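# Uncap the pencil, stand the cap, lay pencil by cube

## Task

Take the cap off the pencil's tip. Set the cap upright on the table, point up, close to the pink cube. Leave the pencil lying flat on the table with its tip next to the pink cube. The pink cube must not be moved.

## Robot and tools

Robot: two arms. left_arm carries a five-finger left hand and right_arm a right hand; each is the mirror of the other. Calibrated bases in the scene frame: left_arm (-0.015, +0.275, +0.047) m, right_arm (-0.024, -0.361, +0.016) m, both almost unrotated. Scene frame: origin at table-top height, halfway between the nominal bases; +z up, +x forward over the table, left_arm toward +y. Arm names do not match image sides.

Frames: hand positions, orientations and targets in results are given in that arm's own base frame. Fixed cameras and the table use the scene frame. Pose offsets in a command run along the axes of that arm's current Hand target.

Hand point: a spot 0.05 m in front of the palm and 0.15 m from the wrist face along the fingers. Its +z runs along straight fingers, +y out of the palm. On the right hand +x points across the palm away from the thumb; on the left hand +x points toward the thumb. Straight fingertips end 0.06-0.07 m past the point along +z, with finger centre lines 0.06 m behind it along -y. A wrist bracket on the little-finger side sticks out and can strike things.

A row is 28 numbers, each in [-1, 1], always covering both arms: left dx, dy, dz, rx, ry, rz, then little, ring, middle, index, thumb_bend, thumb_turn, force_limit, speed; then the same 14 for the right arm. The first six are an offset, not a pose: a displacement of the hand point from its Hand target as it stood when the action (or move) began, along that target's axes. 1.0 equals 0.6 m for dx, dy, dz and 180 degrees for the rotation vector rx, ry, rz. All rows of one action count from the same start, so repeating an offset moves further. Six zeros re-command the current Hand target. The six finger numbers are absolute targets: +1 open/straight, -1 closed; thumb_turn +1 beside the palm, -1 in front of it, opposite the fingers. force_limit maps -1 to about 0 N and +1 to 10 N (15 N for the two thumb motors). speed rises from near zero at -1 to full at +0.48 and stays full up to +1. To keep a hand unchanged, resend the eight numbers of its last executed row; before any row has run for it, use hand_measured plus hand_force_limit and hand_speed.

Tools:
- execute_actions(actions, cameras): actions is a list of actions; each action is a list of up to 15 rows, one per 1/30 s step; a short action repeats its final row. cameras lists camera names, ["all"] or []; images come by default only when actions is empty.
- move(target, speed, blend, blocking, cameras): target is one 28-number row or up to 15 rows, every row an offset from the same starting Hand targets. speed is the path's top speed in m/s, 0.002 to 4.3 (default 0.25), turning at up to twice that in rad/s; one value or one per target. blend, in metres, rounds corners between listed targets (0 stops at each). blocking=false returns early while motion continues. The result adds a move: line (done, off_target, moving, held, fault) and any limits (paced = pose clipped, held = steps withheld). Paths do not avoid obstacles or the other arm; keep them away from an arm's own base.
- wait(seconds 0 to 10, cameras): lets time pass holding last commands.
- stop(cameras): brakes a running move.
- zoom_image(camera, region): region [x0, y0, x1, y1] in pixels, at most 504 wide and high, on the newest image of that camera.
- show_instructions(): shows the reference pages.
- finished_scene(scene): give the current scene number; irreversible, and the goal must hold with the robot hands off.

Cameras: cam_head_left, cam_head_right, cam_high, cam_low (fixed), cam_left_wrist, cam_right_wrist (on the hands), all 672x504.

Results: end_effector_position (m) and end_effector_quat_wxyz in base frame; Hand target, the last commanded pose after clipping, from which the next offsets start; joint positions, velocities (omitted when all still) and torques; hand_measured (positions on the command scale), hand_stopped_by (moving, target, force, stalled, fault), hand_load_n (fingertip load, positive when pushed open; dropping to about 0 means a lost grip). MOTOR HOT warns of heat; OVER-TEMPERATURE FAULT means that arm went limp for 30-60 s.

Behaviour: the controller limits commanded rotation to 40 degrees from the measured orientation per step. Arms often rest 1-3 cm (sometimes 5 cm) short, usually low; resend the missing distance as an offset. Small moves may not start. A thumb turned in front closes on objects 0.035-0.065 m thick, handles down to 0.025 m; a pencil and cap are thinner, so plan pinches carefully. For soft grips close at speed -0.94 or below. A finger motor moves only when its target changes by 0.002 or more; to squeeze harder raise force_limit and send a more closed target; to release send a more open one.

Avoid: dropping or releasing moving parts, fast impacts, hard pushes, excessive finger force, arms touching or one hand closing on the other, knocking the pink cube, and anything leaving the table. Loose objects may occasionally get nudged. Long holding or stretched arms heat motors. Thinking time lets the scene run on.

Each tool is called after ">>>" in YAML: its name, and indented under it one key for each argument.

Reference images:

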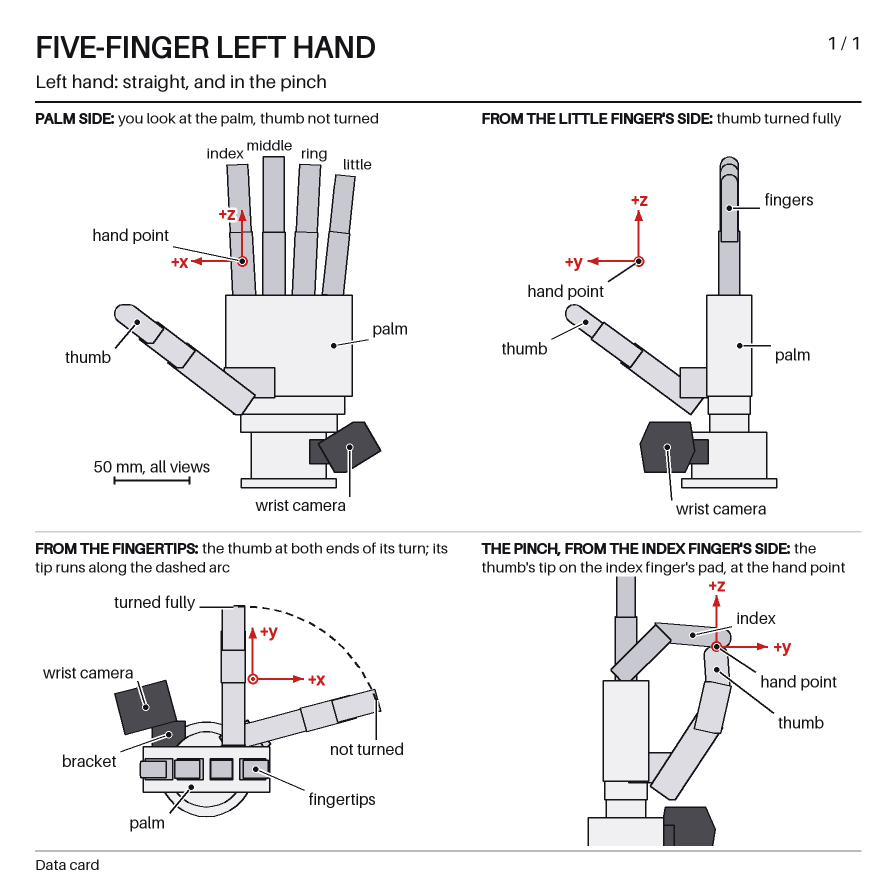

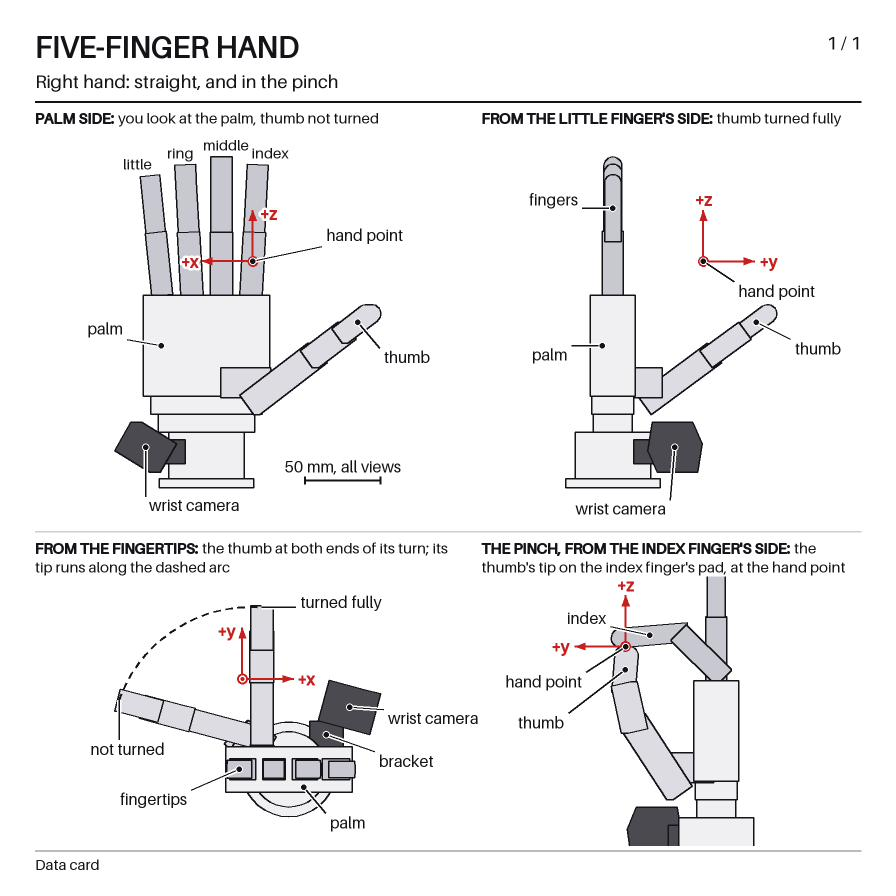

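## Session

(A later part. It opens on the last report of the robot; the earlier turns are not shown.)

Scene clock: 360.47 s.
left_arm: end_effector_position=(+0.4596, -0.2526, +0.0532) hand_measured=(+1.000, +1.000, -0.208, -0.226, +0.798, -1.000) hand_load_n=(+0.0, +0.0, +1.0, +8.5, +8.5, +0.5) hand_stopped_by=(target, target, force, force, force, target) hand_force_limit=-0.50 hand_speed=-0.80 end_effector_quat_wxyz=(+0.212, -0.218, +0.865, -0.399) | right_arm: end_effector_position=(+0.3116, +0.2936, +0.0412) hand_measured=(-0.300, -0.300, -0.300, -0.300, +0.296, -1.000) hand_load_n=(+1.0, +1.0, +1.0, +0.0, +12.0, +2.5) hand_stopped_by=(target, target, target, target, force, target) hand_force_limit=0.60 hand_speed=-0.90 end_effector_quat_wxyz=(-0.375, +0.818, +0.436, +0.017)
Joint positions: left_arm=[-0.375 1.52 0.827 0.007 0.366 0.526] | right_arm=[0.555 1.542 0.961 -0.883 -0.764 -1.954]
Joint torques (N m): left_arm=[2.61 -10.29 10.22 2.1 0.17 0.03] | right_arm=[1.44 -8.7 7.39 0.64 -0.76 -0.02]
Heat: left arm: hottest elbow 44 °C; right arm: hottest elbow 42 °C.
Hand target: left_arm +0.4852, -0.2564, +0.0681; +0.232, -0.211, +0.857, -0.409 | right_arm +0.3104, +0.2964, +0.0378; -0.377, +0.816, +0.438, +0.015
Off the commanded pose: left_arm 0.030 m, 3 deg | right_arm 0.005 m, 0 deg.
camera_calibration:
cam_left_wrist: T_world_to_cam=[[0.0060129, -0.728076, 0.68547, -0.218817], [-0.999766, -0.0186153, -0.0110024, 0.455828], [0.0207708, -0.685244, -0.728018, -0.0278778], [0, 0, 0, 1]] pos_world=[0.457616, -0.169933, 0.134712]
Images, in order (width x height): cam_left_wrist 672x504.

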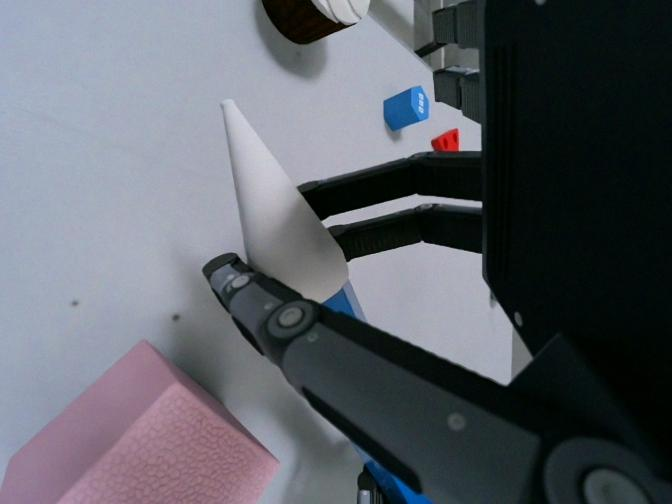

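>>> execute_actions:
  actions:
    - [[0,0,0,0,0,0,1,1,-0.7,-0.65,0.0,-1,0.4,-0.9,0,0,0,0,0,0,-0.35,-0.35,-0.35,-0.35,-0.7,-1,0.9,-0.85]]

>>> wait:
  seconds: 1
  cameras: ["cam_left_wrist","cam_right_wrist"]

Scene clock: 363.07 s.
left_arm: end_effector_position=(+0.4613, -0.2542, +0.0558) hand_measured=(+1.000, +1.000, -0.232, -0.226, +0.796, -1.000) hand_load_n=(+0.0, +0.0, +7.5, +5.0, +11.0, +1.0) hand_stopped_by=(target, target, force, force, force, target) hand_force_limit=0.40 hand_speed=-0.90 end_effector_quat_wxyz=(+0.213, -0.216, +0.864, -0.402) | right_arm: end_effector_position=(+0.3117, +0.2939, +0.0413) hand_measured=(-0.350, -0.348, -0.322, -0.350, +0.292, -1.000) hand_load_n=(+1.5, +4.0, +10.0, +0.0, +15.5, +3.0) hand_stopped_by=(target, target, force, target, force, target) hand_force_limit=0.90 hand_speed=-0.85 end_effector_quat_wxyz=(-0.375, +0.817, +0.437, +0.017)
Joint positions: left_arm=[-0.375 1.52 0.832 0.009 0.371 0.526] | right_arm=[0.555 1.542 0.961 -0.882 -0.764 -1.955]
Joint torques (N m): left_arm=[2.61 -10.23 9.94 2.04 0 0.03] | right_arm=[1.26 -8.23 7.47 0.65 -0.79 -0.03]
Heat: left arm: hottest elbow 44 °C; right arm: hottest elbow 42 °C.
Hand target: left_arm +0.4851, -0.2564, +0.0679; +0.232, -0.211, +0.857, -0.409 | right_arm +0.3104, +0.2965, +0.0378; -0.377, +0.816, +0.438, +0.015
Off the commanded pose: left_arm 0.027 m, 2 deg | right_arm 0.004 m, 0 deg.

Scene clock: 364.07 s.
left_arm: end_effector_position=(+0.4613, -0.2542, +0.0558) hand_measured=(+1.000, +1.000, -0.232, -0.226, +0.796, -1.000) hand_load_n=(+0.0, +0.0, +7.0, +5.5, +10.5, +1.0) hand_stopped_by=(target, target, force, force, force, target) hand_force_limit=0.40 hand_speed=-0.90 end_effector_quat_wxyz=(+0.213, -0.216, +0.864, -0.402) | right_arm: end_effector_position=(+0.3117, +0.2939, +0.0413) hand_measured=(-0.350, -0.348, -0.322, -0.350, +0.292, -1.000) hand_load_n=(+2.0, +4.0, +10.0, +0.0, +15.5, +3.0) hand_stopped_by=(target, target, force, target, force, target) hand_force_limit=0.90 hand_speed=-0.85 end_effector_quat_wxyz=(-0.375, +0.817, +0.437, +0.017)
Joint positions: left_arm=[-0.375 1.52 0.832 0.009 0.371 0.526] | right_arm=[0.555 1.542 0.961 -0.882 -0.764 -1.955]
Joint torques (N m): left_arm=[2.61 -10.23 9.94 2.06 0 0.03] | right_arm=[1.2 -8.53 7.51 0.62 -0.8 -0.05]
Heat: left arm: hottest elbow 44 °C; right arm: hottest elbow 42 °C.
Hand target: left_arm +0.4851, -0.2564, +0.0679; +0.232, -0.211, +0.857, -0.409 | right_arm +0.3104, +0.2965, +0.0378; -0.377, +0.816, +0.438, +0.015
Off the commanded pose: left_arm 0.027 m, 2 deg | right_arm 0.004 m, 0 deg.
wait: 1.00 s; at rest by 0.17 s
camera_calibration:
cam_left_wrist: T_world_to_cam=[[0.0000633443, -0.724608, 0.689161, -0.218266], [-0.999771, -0.0148053, -0.015475, 0.458702], [0.0214166, -0.689002, -0.724443, -0.0287129], [0, 0, 0, 1]] pos_world=[0.459226, -0.17115, 0.136718]
cam_right_wrist: T_world_to_cam=[[0.887773, -0.148449, -0.435686, -0.221268], [-0.169417, -0.985499, -0.00942727, 0.334446], [-0.427969, 0.0821819, -0.900049, 0.261689], [0, 0, 0, 1]] pos_world=[0.365091, 0.275244, 0.142282]
Images, in order (width x height): cam_left_wrist 672x504, cam_right_wrist 672x504.

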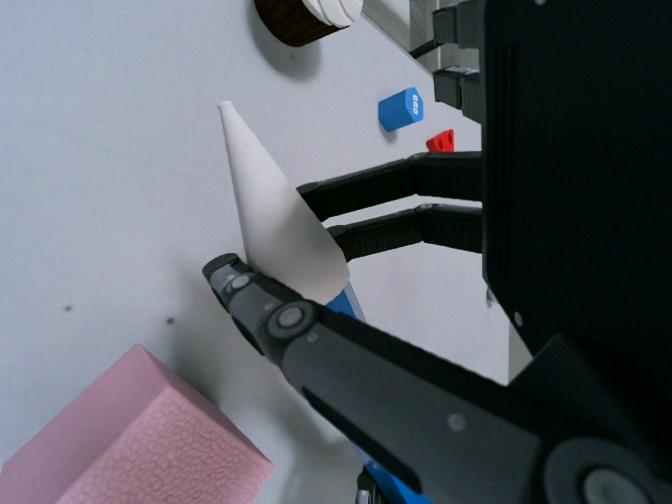

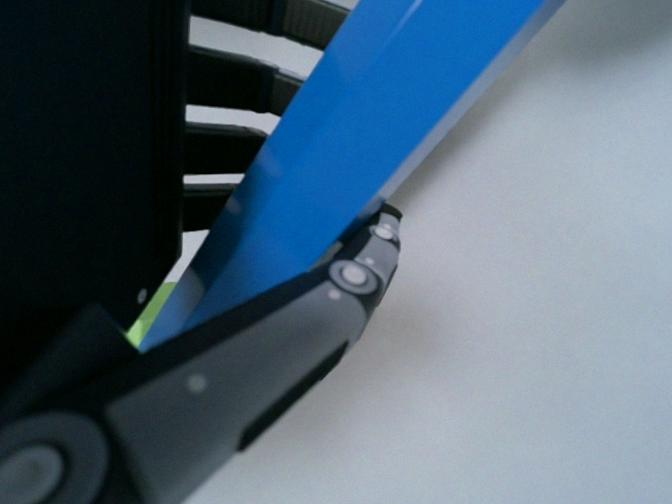

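>>> execute_actions:
  actions:
    - [[0,0,0,0,0,0,1,1,-0.85,-0.8,-0.1,-1,0.7,-0.9,0,0,0,0,0,0,-0.35,-0.35,-0.35,-0.35,-0.7,-1,0.9,-0.85]]

>>> wait:
  seconds: 0.5
  cameras: ["cam_left_wrist"]

Scene clock: 365.77 s.
left_arm: end_effector_position=(+0.4613, -0.2542, +0.0558) hand_measured=(+1.000, +1.000, -0.240, -0.242, +0.798, -1.000) hand_load_n=(+0.0, +0.0, +6.5, +10.0, +14.5, +1.0) hand_stopped_by=(target, target, force, force, force, target) hand_force_limit=0.70 hand_speed=-0.90 end_effector_quat_wxyz=(+0.213, -0.216, +0.864, -0.402) | right_arm: end_effector_position=(+0.3117, +0.2939, +0.0413) hand_measured=(-0.350, -0.348, -0.322, -0.350, +0.292, -1.000) hand_load_n=(+2.0, +3.5, +10.0, +0.0, +15.5, +2.5) hand_stopped_by=(target, target, force, target, force, target) hand_force_limit=0.90 hand_speed=-0.85 end_effector_quat_wxyz=(-0.375, +0.817, +0.437, +0.017)
Joint positions: left_arm=[-0.375 1.52 0.832 0.009 0.371 0.526] | right_arm=[0.555 1.542 0.961 -0.882 -0.764 -1.955]
Joint torques (N m): left_arm=[2.61 -10.23 9.94 2.04 0 0.03] | right_arm=[1.2 -8.64 7.35 0.65 -0.8 0]
Heat: left arm: hottest elbow 45 °C; right arm: hottest elbow 42 °C.
Hand target: left_arm +0.4851, -0.2564, +0.0679; +0.232, -0.211, +0.857, -0.409 | right_arm +0.3104, +0.2965, +0.0378; -0.377, +0.816, +0.438, +0.015
Off the commanded pose: left_arm 0.027 m, 2 deg | right_arm 0.004 m, 0 deg.

Scene clock: 366.27 s.
left_arm: end_effector_position=(+0.4613, -0.2542, +0.0558) hand_measured=(+1.000, +1.000, -0.240, -0.242, +0.798, -1.000) hand_load_n=(+0.0, +0.0, +6.5, +10.0, +14.0, +1.5) hand_stopped_by=(target, target, force, force, force, target) hand_force_limit=0.70 hand_speed=-0.90 end_effector_quat_wxyz=(+0.213, -0.216, +0.864, -0.402) | right_arm: end_effector_position=(+0.3117, +0.2939, +0.0413) hand_measured=(-0.350, -0.348, -0.322, -0.350, +0.292, -1.000) hand_load_n=(+2.5, +3.0, +10.0, +0.0, +16.0, +3.0) hand_stopped_by=(target, target, force, target, force, target) hand_force_limit=0.90 hand_speed=-0.85 end_effector_quat_wxyz=(-0.375, +0.817, +0.437, +0.017)
Joint positions: left_arm=[-0.375 1.52 0.832 0.009 0.371 0.526] | right_arm=[0.555 1.542 0.961 -0.882 -0.764 -1.955]
Joint torques (N m): left_arm=[2.61 -10.23 9.94 2.06 0 0.03] | right_arm=[1.38 -8.29 7.35 0.62 -0.79 -0.01]
Heat: left arm: hottest elbow 45 °C; right arm: hottest elbow 42 °C.
Hand target: left_arm +0.4851, -0.2564, +0.0679; +0.232, -0.211, +0.857, -0.409 | right_arm +0.3104, +0.2965, +0.0378; -0.377, +0.816, +0.438, +0.015
Off the commanded pose: left_arm 0.027 m, 2 deg | right_arm 0.004 m, 0 deg.
wait: 0.50 s; at rest by 0.17 s
camera_calibration:
cam_left_wrist: T_world_to_cam=[[0.0000633443, -0.724608, 0.689161, -0.218266], [-0.999771, -0.0148053, -0.015475, 0.458702], [0.0214166, -0.689002, -0.724443, -0.0287129], [0, 0, 0, 1]] pos_world=[0.459226, -0.17115, 0.136718]
Images, in order (width x height): cam_left_wrist 672x504.

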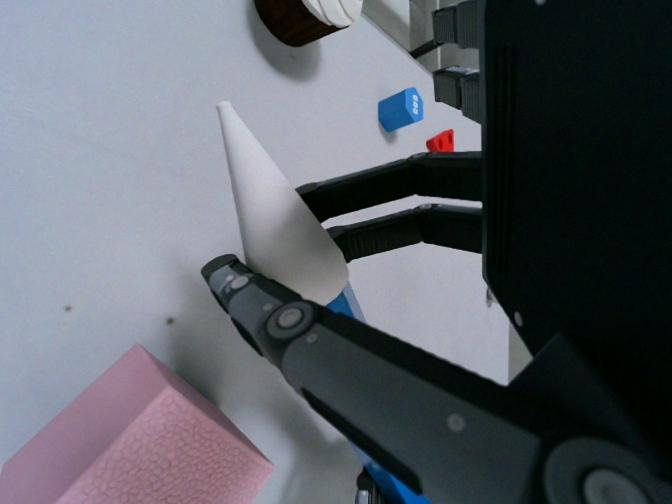

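>>> move:
  target: [-0.1,0,0,0,0,0,1,1,-0.85,-0.8,-0.1,-1,0.7,-0.9,-0.0321,-0.0088,0.002,0,0,0,-0.35,-0.35,-0.35,-0.35,-0.7,-1,0.9,-0.85]
  speed: 0.05
  cameras: ["cam_left_wrist","cam_right_wrist"]

Scene clock: 369.47 s.
left_arm: end_effector_position=(+0.5115, -0.2224, +0.0688) hand_measured=(+1.000, +1.000, -0.240, -0.242, +0.798, -1.000) hand_load_n=(-0.5, +0.0, +6.0, +9.0, +14.5, +0.0) hand_stopped_by=(target, target, force, force, force, target) hand_force_limit=0.70 hand_speed=-0.90 end_effector_quat_wxyz=(+0.219, -0.218, +0.861, -0.404) | right_arm: end_effector_position=(+0.2928, +0.2823, +0.0254) hand_measured=(-0.350, -0.350, -0.322, -0.350, +0.292, -1.000) hand_load_n=(+0.0, +0.0, +10.5, +1.0, +15.5, +2.0) hand_stopped_by=(target, target, force, target, force, target) hand_force_limit=0.90 hand_speed=-0.85 end_effector_quat_wxyz=(-0.375, +0.820, +0.433, +0.002)
Joint positions: left_arm=[-0.272 1.58 0.946 -0.06 0.445 0.592] | right_arm=[0.555 1.535 0.904 -0.866 -0.765 -1.956]
Joint torques (N m): left_arm=[2.49 -10.29 10.7 1.35 0.29 0.04] | right_arm=[0.73 -10.23 6.98 0.76 -0.77 -0.04]
Heat: left arm: hottest elbow 45 °C; right arm: hottest elbow 42 °C.
Hand target: left_arm +0.5333, -0.2232, +0.0815; +0.232, -0.211, +0.857, -0.408 | right_arm +0.2944, +0.2854, +0.0333; -0.377, +0.816, +0.438, +0.015
Off the commanded pose: left_arm 0.025 m, 2 deg | right_arm 0.009 m, 2 deg.
move: off_target (left_arm)
camera_calibration:
cam_left_wrist: T_world_to_cam=[[-0.00225911, -0.722072, 0.691814, -0.202635], [-0.999381, -0.0226486, -0.0269027, 0.508407], [0.0350943, -0.691447, -0.721575, -0.0061391], [0, 0, 0, 1]] pos_world=[0.507851, -0.139047, 0.149433]
cam_right_wrist: T_world_to_cam=[[0.875608, -0.154517, -0.457641, -0.20735], [-0.167945, -0.985729, 0.0114901, 0.318745], [-0.452885, 0.0667976, -0.889063, 0.251716], [0, 0, 0, 1]] pos_world=[0.349087, 0.265344, 0.125237]
Images, in order (width x height): cam_left_wrist 672x504, cam_right_wrist 672x504.

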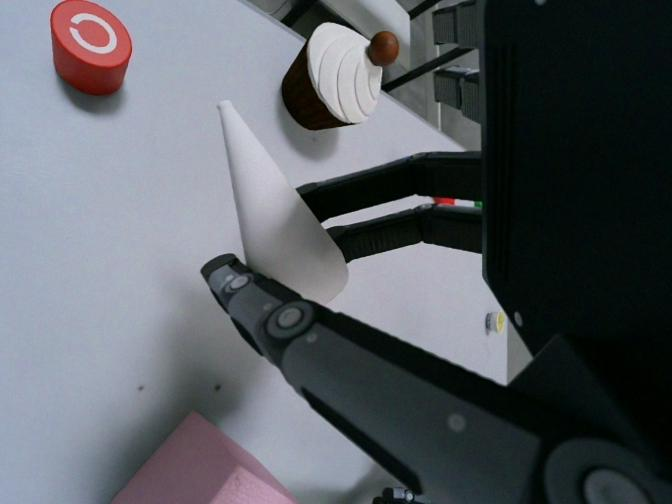

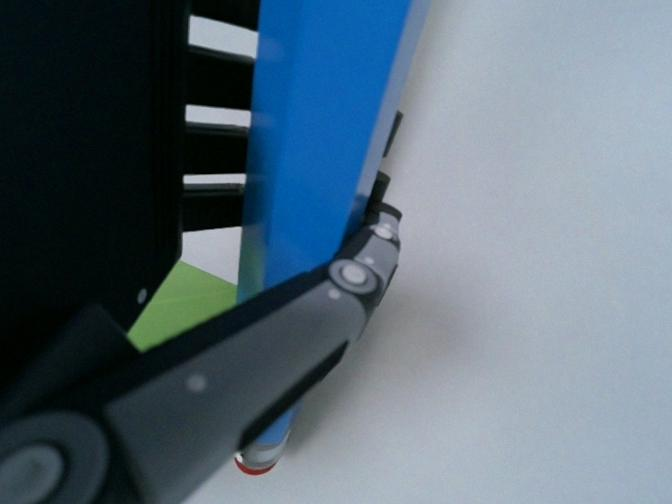

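>>> wait:
  seconds: 0.05
  cameras: ["cam_head_left","cam_low","cam_high"]

>>> zoom_image:
  camera: "cam_head_left"
  region: [130, 120, 350, 380]

>>> zoom_image:
  camera: "cam_low"
  region: [230, 150, 430, 320]

Scene clock: 370.30 s.
left_arm: end_effector_position=(+0.5114, -0.2224, +0.0685) hand_measured=(+1.000, +1.000, -0.240, -0.242, +0.798, -1.000) hand_load_n=(+0.0, -0.5, +6.0, +9.0, +15.0, +0.0) hand_stopped_by=(target, target, force, force, force, target) hand_force_limit=0.70 hand_speed=-0.90 end_effector_quat_wxyz=(+0.219, -0.218, +0.861, -0.404) | right_arm: end_effector_position=(+0.2928, +0.2823, +0.0254) hand_measured=(-0.350, -0.350, -0.322, -0.350, +0.292, -1.000) hand_load_n=(+0.0, +0.0, +10.5, +1.0, +15.5, +2.0) hand_stopped_by=(target, target, force, target, force, target) hand_force_limit=0.90 hand_speed=-0.85 end_effector_quat_wxyz=(-0.375, +0.820, +0.433, +0.002)
Joint positions: left_arm=[-0.272 1.581 0.946 -0.06 0.445 0.593] | right_arm=[0.555 1.535 0.904 -0.866 -0.765 -1.956]
Joint torques (N m): left_arm=[2.55 -11.4 10.7 1.29 0.28 0.04] | right_arm=[1.03 -10.23 6.95 0.5 -0.79 -0.04]
Heat: left arm: hottest elbow 45 °C; right arm: hottest elbow 42 °C.
Hand target: left_arm +0.5332, -0.2232, +0.0815; +0.232, -0.211, +0.857, -0.408 | right_arm +0.2944, +0.2854, +0.0333; -0.377, +0.816, +0.438, +0.015
Off the commanded pose: left_arm 0.025 m, 2 deg | right_arm 0.009 m, 2 deg.
wait: 0.07 s; at rest from the start
Images, in order (width x height): cam_head_left 672x504, cam_high 672x504, cam_low 672x504.

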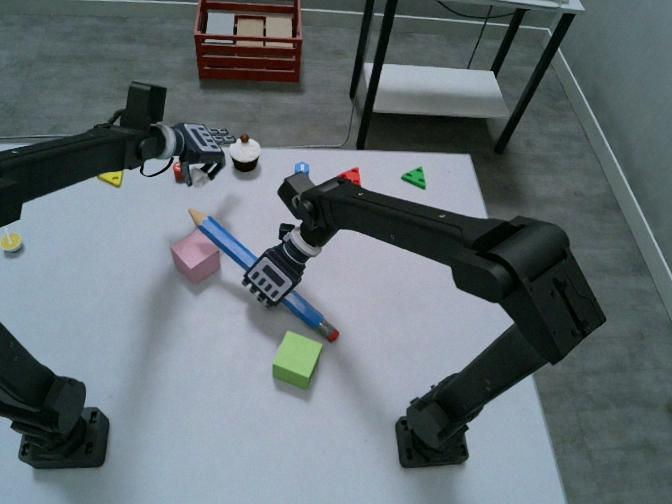

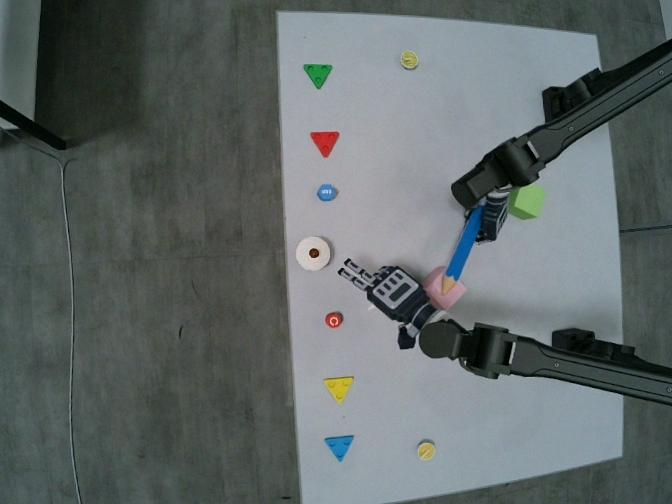

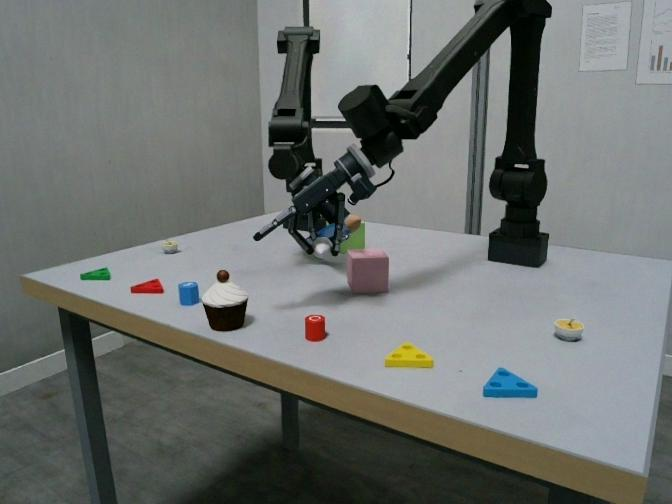

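Scaled by 1.938 from the camera's 672x504 image, which has a finer 960x720 frame.

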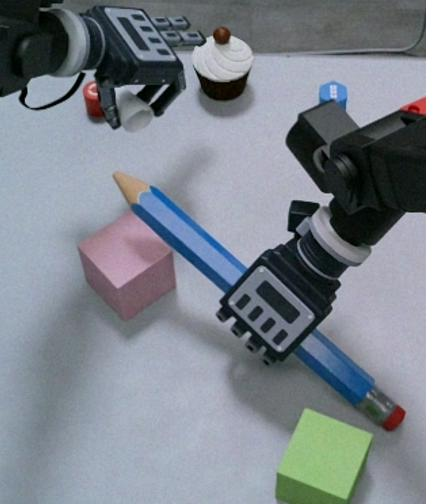

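Scaled by 2.520 from the camera's 672x504 image, which has a finer 960x720 frame.

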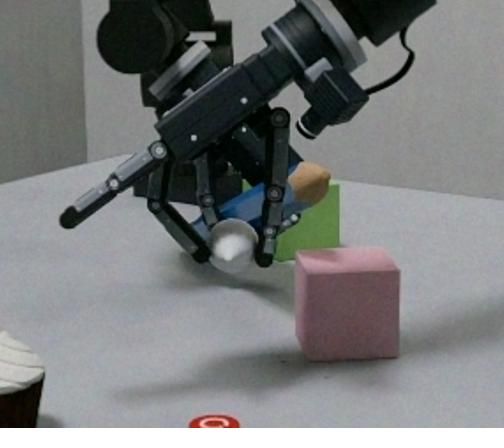

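>>> move:
  target: [0,0,0,0,0,0,1,1,-0.85,-0.8,-0.1,-1,0.7,-0.9,-0.0913,-0.0483,-0.0743,0,0,0,-0.35,-0.35,-0.35,-0.35,-0.7,-1,0.9,-0.85]
  speed: 0.12
  cameras: ["cam_right_wrist","cam_head_left","cam_high"]

>>> zoom_image:
  camera: "cam_head_left"
  region: [130, 160, 370, 420]

Scene clock: 389.67 s.
left_arm: end_effector_position=(+0.5114, -0.2224, +0.0685) hand_measured=(+1.000, +1.000, -0.240, -0.242, +0.798, -1.000) hand_load_n=(+0.0, +0.0, +6.5, +8.5, +15.0, -0.5) hand_stopped_by=(target, target, force, force, force, target) hand_force_limit=0.70 hand_speed=-0.90 end_effector_quat_wxyz=(+0.219, -0.218, +0.861, -0.404) | right_arm: end_effector_position=(+0.2523, +0.2309, +0.0580) hand_measured=(-0.350, -0.350, -0.322, -0.350, +0.292, -1.000) hand_load_n=(+0.0, +0.0, +10.0, +1.0, +15.0, +2.0) hand_stopped_by=(target, target, force, target, force, target) hand_force_limit=0.90 hand_speed=-0.85 end_effector_quat_wxyz=(-0.374, +0.817, +0.439, +0.008)
Joint positions: left_arm=[-0.272 1.581 0.946 -0.06 0.445 0.593] | right_arm=[0.488 1.331 0.792 -1.016 -0.766 -2.061]
Joint torques (N m): left_arm=[2.49 -11.4 10.69 1.28 0.28 0.04] | right_arm=[-0.21 -7.47 7.57 -0.17 -0.93 -0.06]
Heat: left arm: hottest elbow 44 °C; right arm: hottest elbow 40 °C.
Hand target: left_arm +0.5332, -0.2232, +0.0815; +0.232, -0.211, +0.857, -0.408 | right_arm +0.2533, +0.2284, +0.0632; -0.377, +0.816, +0.438, +0.015
Off the commanded pose: left_arm 0.025 m, 2 deg | right_arm 0.006 m, 1 deg.
move: off_target (left_arm)
camera_calibration:
cam_right_wrist: T_world_to_cam=[[0.88352, -0.144245, -0.445629, -0.169958], [-0.15975, -0.987153, 0.00280418, 0.25964], [-0.440309, 0.0687118, -0.895213, 0.262426], [0, 0, 0, 1]] pos_world=[0.307187, 0.213757, 0.15846]
Images, in order (width x height): cam_head_left 672x504, cam_high 672x504, cam_right_wrist 672x504.

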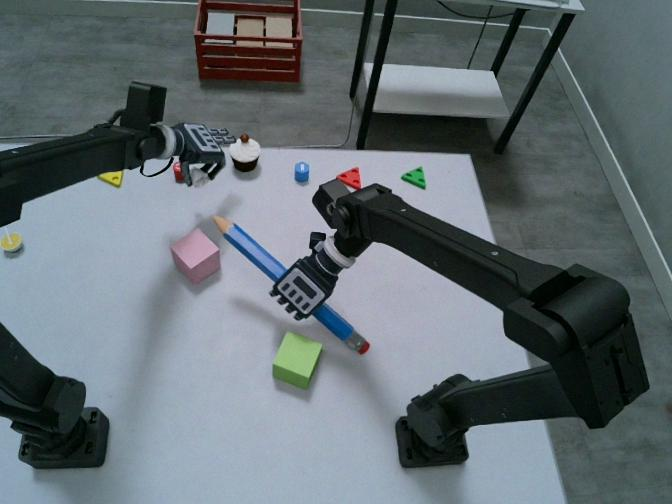

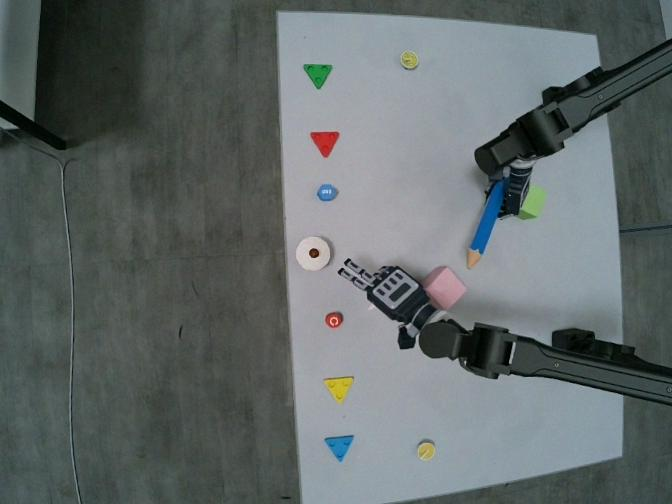

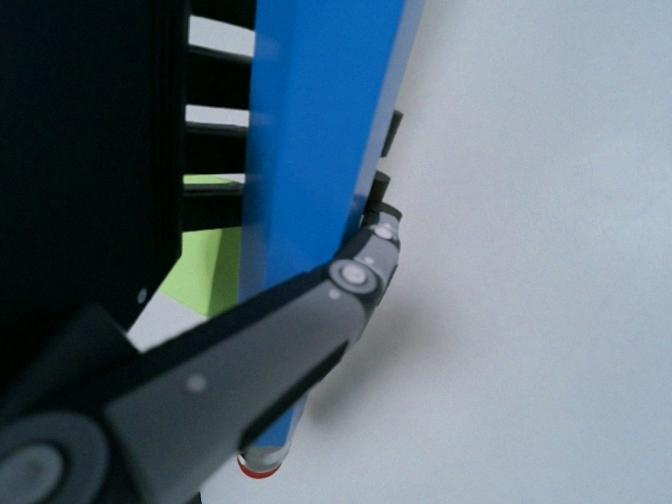

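Scaled by 1.938 from the camera's 672x504 image, which has a finer 960x720 frame.

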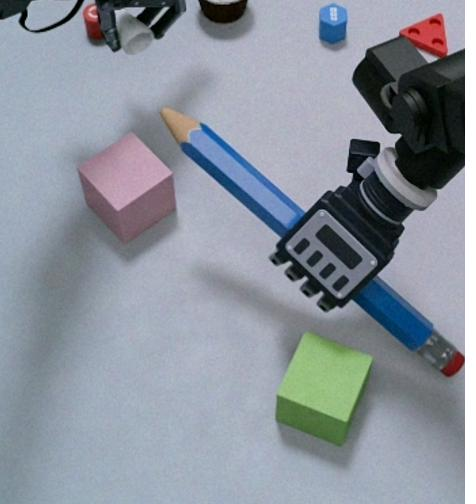

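>>> move:
  target: [0,0,0,0,0,0,1,1,-0.85,-0.8,-0.1,-1,0.7,-0.9,-0.0825,-0.026,0.0142,0.0230,-0.0834,0.1081,-0.35,-0.35,-0.35,-0.35,-0.7,-1,0.9,-0.85]
  speed: 0.12
  cameras: ["cam_right_wrist","cam_head_left","cam_high","cam_low"]

>>> zoom_image:
  camera: "cam_head_left"
  region: [130, 160, 410, 440]

Scene clock: 404.00 s.
left_arm: end_effector_position=(+0.5114, -0.2224, +0.0685) hand_measured=(+1.000, +1.000, -0.240, -0.242, +0.798, -1.000) hand_load_n=(+0.0, +0.0, +6.0, +9.0, +14.5, +0.0) hand_stopped_by=(target, target, force, force, force, target) hand_force_limit=0.70 hand_speed=-0.90 end_effector_quat_wxyz=(+0.219, -0.218, +0.861, -0.404) | right_arm: end_effector_position=(+0.1967, +0.1942, +0.0409) hand_measured=(-0.350, -0.350, -0.322, -0.350, +0.292, -1.000) hand_load_n=(+0.0, +0.5, +10.5, +1.0, +15.0, +2.0) hand_stopped_by=(target, target, force, target, force, target) hand_force_limit=0.90 hand_speed=-0.85 end_effector_quat_wxyz=(-0.345, +0.859, +0.337, -0.174)
Joint positions: left_arm=[-0.272 1.581 0.946 -0.06 0.445 0.593] | right_arm=[0.488 1.466 0.831 -1.272 -0.732 -1.96]
Joint torques (N m): left_arm=[2.43 -11.4 10.69 1.28 0.29 0.04] | right_arm=[1.67 -6.07 10.15 -1.07 -0.6 0.08]
Heat: left arm: hottest elbow 44 °C; right arm: hottest elbow 41 °C.
Hand target: left_arm +0.5332, -0.2232, +0.0815; +0.232, -0.211, +0.857, -0.408 | right_arm +0.2089, +0.2041, +0.0489; -0.343, +0.859, +0.340, -0.171
Off the commanded pose: left_arm 0.025 m, 2 deg | right_arm 0.018 m, 1 deg.
move: off_target (left_arm, right_arm)
camera_calibration:
cam_right_wrist: T_world_to_cam=[[0.669249, -0.332775, -0.664354, -0.0460165], [-0.173349, -0.939359, 0.295898, 0.195955], [-0.722534, -0.0828649, -0.686351, 0.301697], [0, 0, 0, 1]] pos_world=[0.282752, 0.193759, 0.118516]
Images, in order (width x height): cam_head_left 672x504, cam_high 672x504, cam_low 672x504, cam_right_wrist 672x504.

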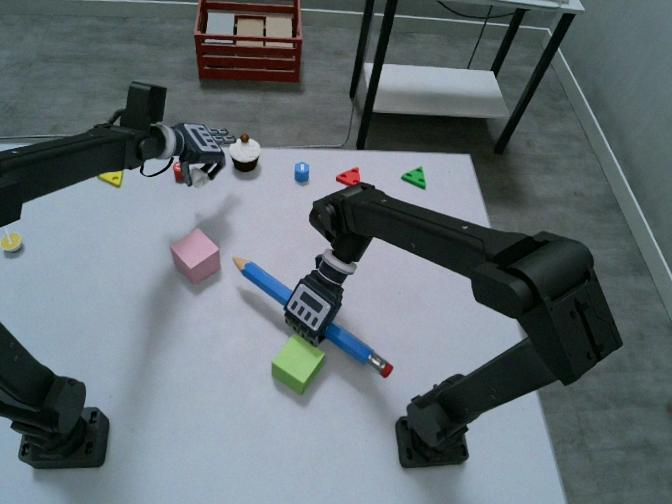

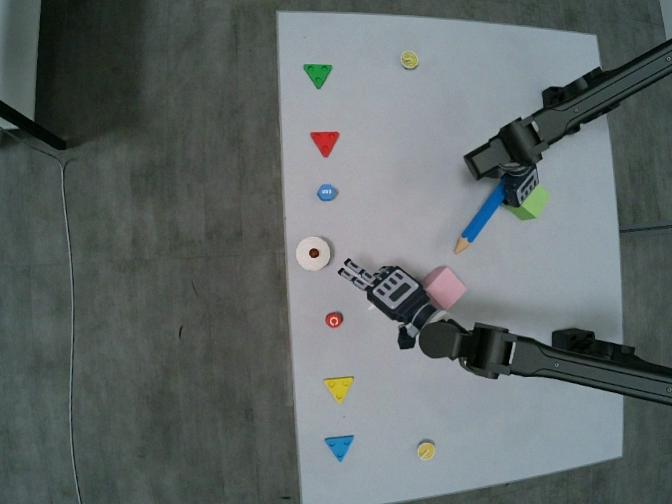

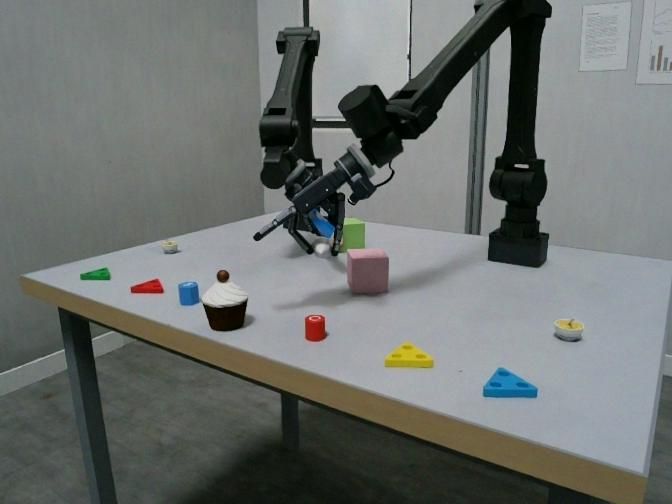

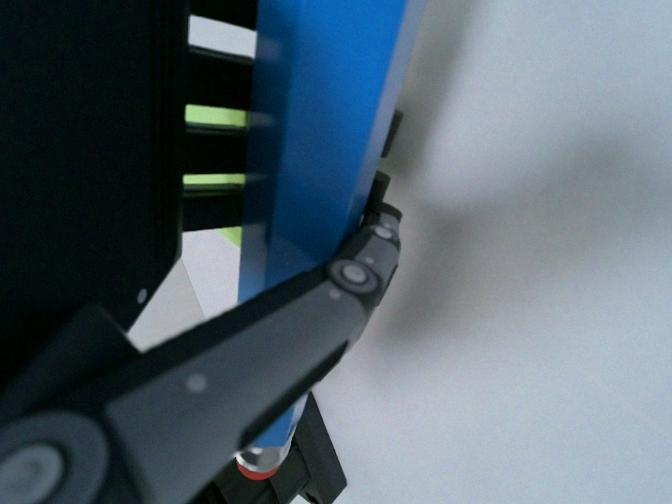

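Scaled by 1.800 from the camera's 672x504 image, which has a finer 960x720 frame.

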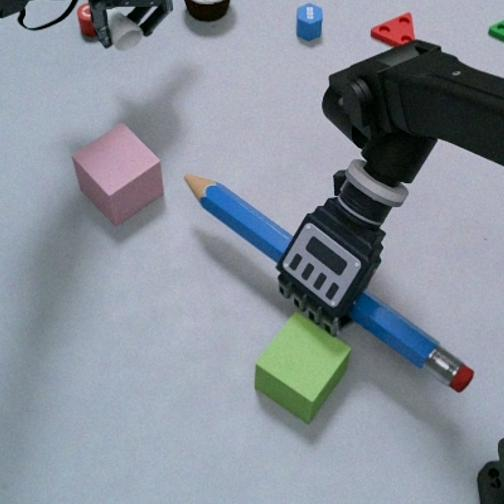

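>>> move:
  target:
    - [0,0,0,0,0,0,1,1,-0.85,-0.8,-0.1,-1,0.7,-0.9,0.0315,-0.0143,0.0117,0,0,0,-0.35,-0.35,-0.35,-0.35,-0.7,-1,0.9,-0.85]
    - [0,0,0,0,0,0,1,1,-0.85,-0.8,-0.1,-1,0.7,-0.9,0.0345,0.022,0.040,0,0,0,-0.35,-0.35,-0.35,-0.35,-0.7,-1,0.9,-0.85]
  speed: 0.08
  blend: 0.01
  cameras: ["cam_right_wrist","cam_head_left","cam_high","cam_low"]

>>> zoom_image:
  camera: "cam_head_left"
  region: [130, 160, 410, 440]

>>> zoom_image:
  camera: "cam_low"
  region: [230, 150, 430, 320]

Scene clock: 408.97 s.
left_arm: end_effector_position=(+0.5114, -0.2224, +0.0685) hand_measured=(+1.000, +1.000, -0.240, -0.242, +0.798, -1.000) hand_load_n=(+0.0, -0.5, +6.0, +9.0, +14.5, -0.5) hand_stopped_by=(target, target, force, force, force, target) hand_force_limit=0.70 hand_speed=-0.90 end_effector_quat_wxyz=(+0.219, -0.218, +0.861, -0.404) | right_arm: end_effector_position=(+0.2081, +0.2141, +0.0191) hand_measured=(-0.350, -0.350, -0.322, -0.350, +0.292, -1.000) hand_load_n=(+0.0, +0.0, +10.5, +1.0, +15.5, +2.0) hand_stopped_by=(target, target, force, target, force, target) hand_force_limit=0.90 hand_speed=-0.85 end_effector_quat_wxyz=(-0.342, +0.859, +0.338, -0.176)
Joint positions: left_arm=[-0.272 1.581 0.946 -0.06 0.445 0.593] | right_arm=[0.527 1.55 0.858 -1.189 -0.737 -1.916]
Joint torques (N m): left_arm=[2.49 -11.34 10.7 1.29 0.29 0.04] | right_arm=[1.61 -7.36 8.49 -0.28 -0.74 0.07]
Heat: left arm: hottest elbow 44 °C; right arm: hottest elbow 42 °C.
Hand target: left_arm +0.5332, -0.2232, +0.0815; +0.232, -0.211, +0.857, -0.408 | right_arm +0.2170, +0.2229, +0.0214; -0.343, +0.859, +0.340, -0.171
Off the commanded pose: left_arm 0.025 m, 2 deg | right_arm 0.013 m, 1 deg.
move: off_target (left_arm, right_arm)
camera_calibration:
cam_right_wrist: T_world_to_cam=[[0.670489, -0.333438, -0.662769, -0.0616486], [-0.168277, -0.938383, 0.301861, 0.221675], [-0.722583, -0.0908659, -0.685286, 0.298254], [0, 0, 0, 1]] pos_world=[0.294151, 0.214561, 0.0966151]
Images, in order (width x height): cam_head_left 672x504, cam_high 672x504, cam_low 672x504, cam_right_wrist 672x504.

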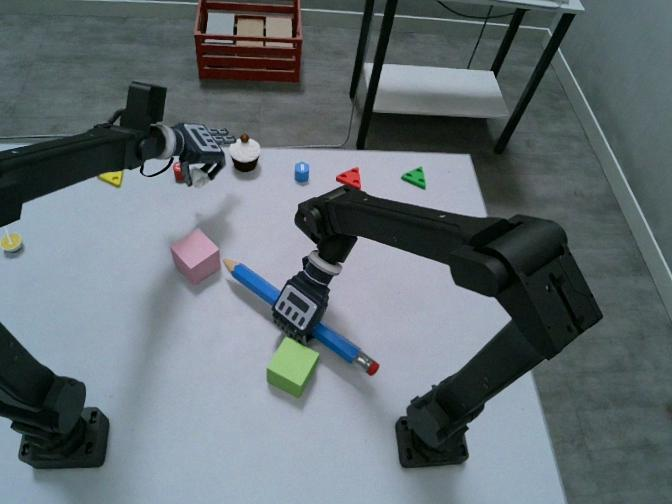

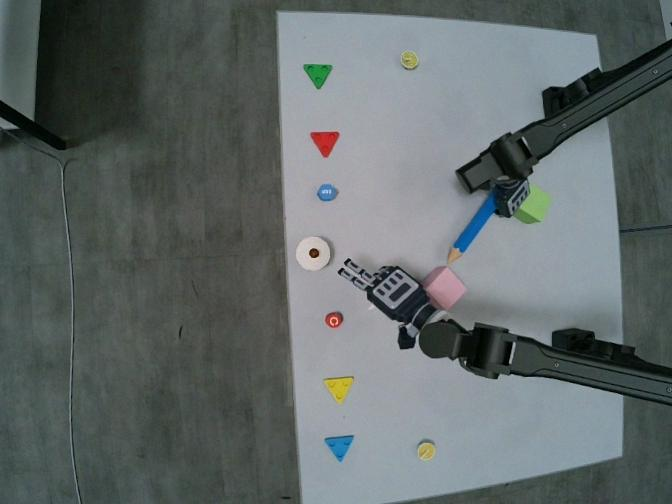

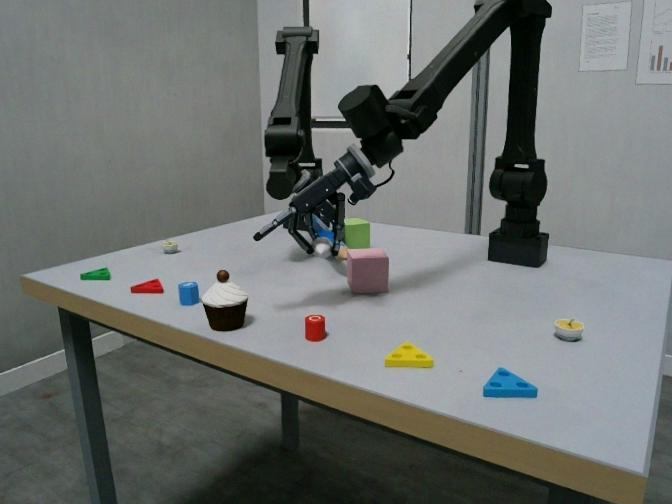

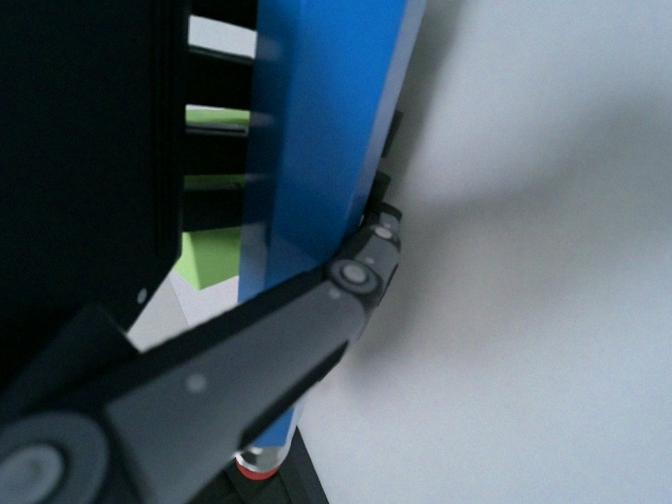

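Scaled by 1.800 from the camera's 672x504 image, which has a finer 960x720 frame.

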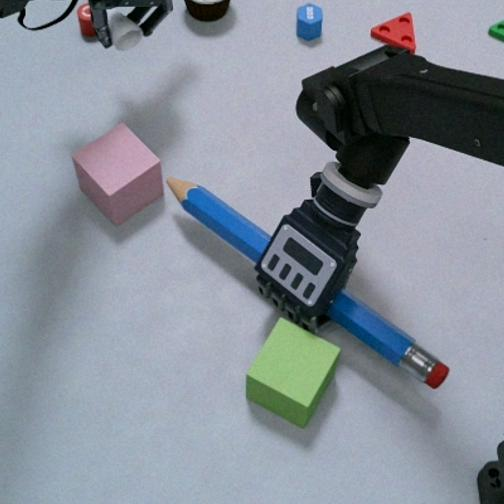

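Scaled by 2.520 from the camera's 672x504 image, which has a finer 960x720 frame.

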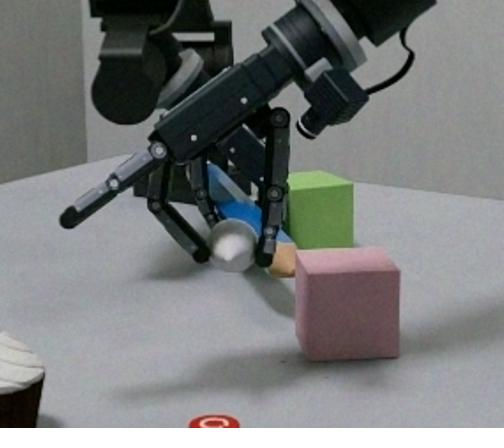

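>>> move:
  target: [0,0,0,0,0,0,1,1,-0.85,-0.8,-0.1,-1,0.7,-0.9,0.0014,0.0165,0.0165,0,0,0,-0.35,-0.35,-0.35,-0.35,-0.7,-1,0.9,-0.85]
  speed: 0.06

Scene clock: 411.33 s.
left_arm: end_effector_position=(+0.5114, -0.2224, +0.0685) hand_measured=(+1.000, +1.000, -0.240, -0.242, +0.798, -1.000) hand_load_n=(+0.0, +0.0, +6.0, +9.0, +14.5, -0.5) hand_stopped_by=(target, target, force, force, force, target) hand_force_limit=0.70 hand_speed=-0.90 end_effector_quat_wxyz=(+0.219, -0.218, +0.861, -0.404) | right_arm: end_effector_position=(+0.2144, +0.2177, +0.0085) hand_measured=(-0.350, -0.350, -0.322, -0.350, +0.292, -1.000) hand_load_n=(+0.0, +0.0, +10.5, +1.0, +15.5, +1.5) hand_stopped_by=(target, target, force, target, force, target) hand_force_limit=0.90 hand_speed=-0.85 end_effector_quat_wxyz=(-0.343, +0.859, +0.341, -0.169)
Joint positions: left_arm=[-0.272 1.581 0.946 -0.06 0.445 0.593] | right_arm=[0.527 1.576 0.858 -1.147 -0.737 -1.915]
Joint torques (N m): left_arm=[2.49 -11.4 10.7 1.29 0.29 0.04] | right_arm=[1.61 -6.77 7.09 -0.13 -0.8 0.08]
Heat: left arm: hottest elbow 44 °C; right arm: hottest elbow 41 °C.
Hand target: left_arm +0.5332, -0.2232, +0.0815; +0.232, -0.211, +0.857, -0.408 | right_arm +0.2170, +0.2229, +0.0074; -0.343, +0.859, +0.340, -0.171
Off the commanded pose: left_arm 0.025 m, 2 deg | right_arm 0.006 m, 0 deg.
move: off_target (left_arm)

>>> wait:
  seconds: 0.05
  cameras: ["cam_head_left","cam_high","cam_head_right"]

>>> zoom_image:
  camera: "cam_head_left"
  region: [130, 200, 410, 400]

>>> zoom_image:
  camera: "cam_high"
  region: [380, 160, 580, 340]

Scene clock: 412.23 s.
left_arm: end_effector_position=(+0.5114, -0.2224, +0.0685) hand_measured=(+1.000, +1.000, -0.240, -0.242, +0.798, -1.000) hand_load_n=(+0.0, +0.0, +6.0, +9.0, +15.0, +0.0) hand_stopped_by=(target, target, force, force, force, target) hand_force_limit=0.70 hand_speed=-0.90 end_effector_quat_wxyz=(+0.219, -0.218, +0.861, -0.404) | right_arm: end_effector_position=(+0.2144, +0.2177, +0.0085) hand_measured=(-0.350, -0.350, -0.322, -0.350, +0.292, -1.000) hand_load_n=(+0.0, +0.0, +10.5, +1.0, +15.5, +1.5) hand_stopped_by=(target, target, force, target, force, target) hand_force_limit=0.90 hand_speed=-0.85 end_effector_quat_wxyz=(-0.343, +0.859, +0.341, -0.169)
Joint positions: left_arm=[-0.272 1.581 0.946 -0.06 0.445 0.593] | right_arm=[0.527 1.576 0.858 -1.147 -0.737 -1.915]
Joint torques (N m): left_arm=[2.49 -11.4 10.7 1.28 0.28 0.04] | right_arm=[1.44 -7.18 7.02 -0.17 -0.75 0.1]
Heat: left arm: hottest elbow 44 °C; right arm: hottest elbow 41 °C.
Hand target: left_arm +0.5332, -0.2232, +0.0815; +0.232, -0.211, +0.857, -0.408 | right_arm +0.2170, +0.2229, +0.0074; -0.343, +0.859, +0.340, -0.171
Off the commanded pose: left_arm 0.025 m, 2 deg | right_arm 0.006 m, 0 deg.
wait: 0.07 s; at rest from the start
Images, in order (width x height): cam_head_left 672x504, cam_head_right 672x504, cam_high 672x504.

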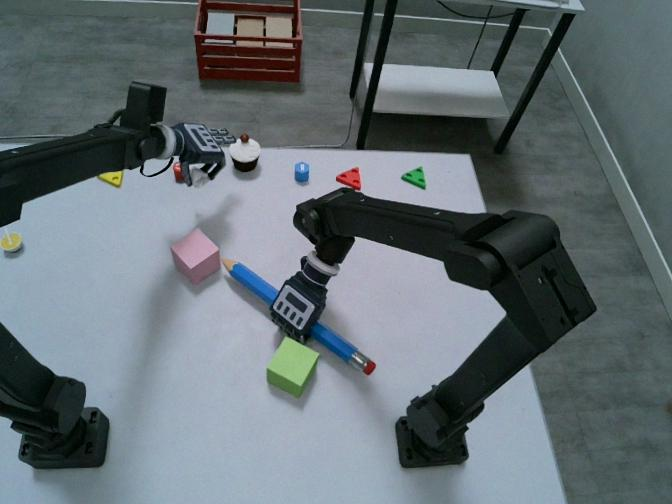

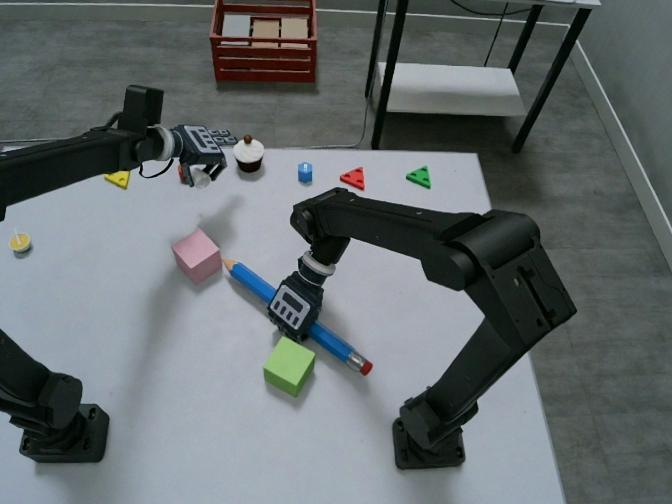

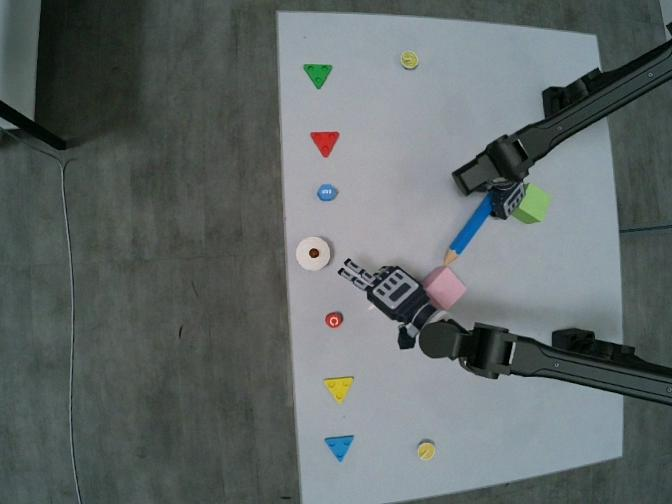

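Scaled by 1.800 from the camera's 672x504 image, which has a finer 960x720 frame.

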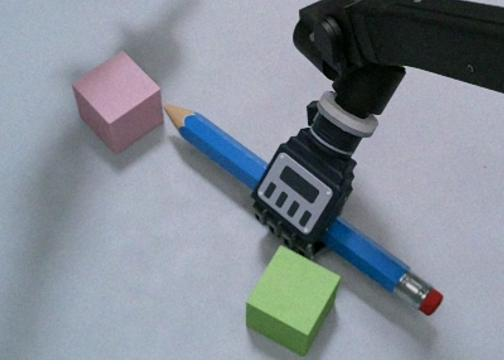

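Scaled by 2.520 from the camera's 672x504 image, which has a finer 960x720 frame.

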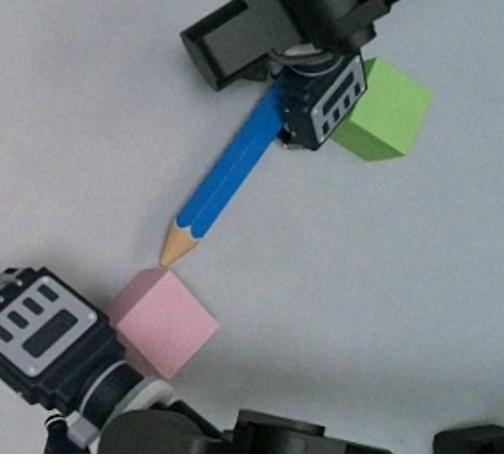

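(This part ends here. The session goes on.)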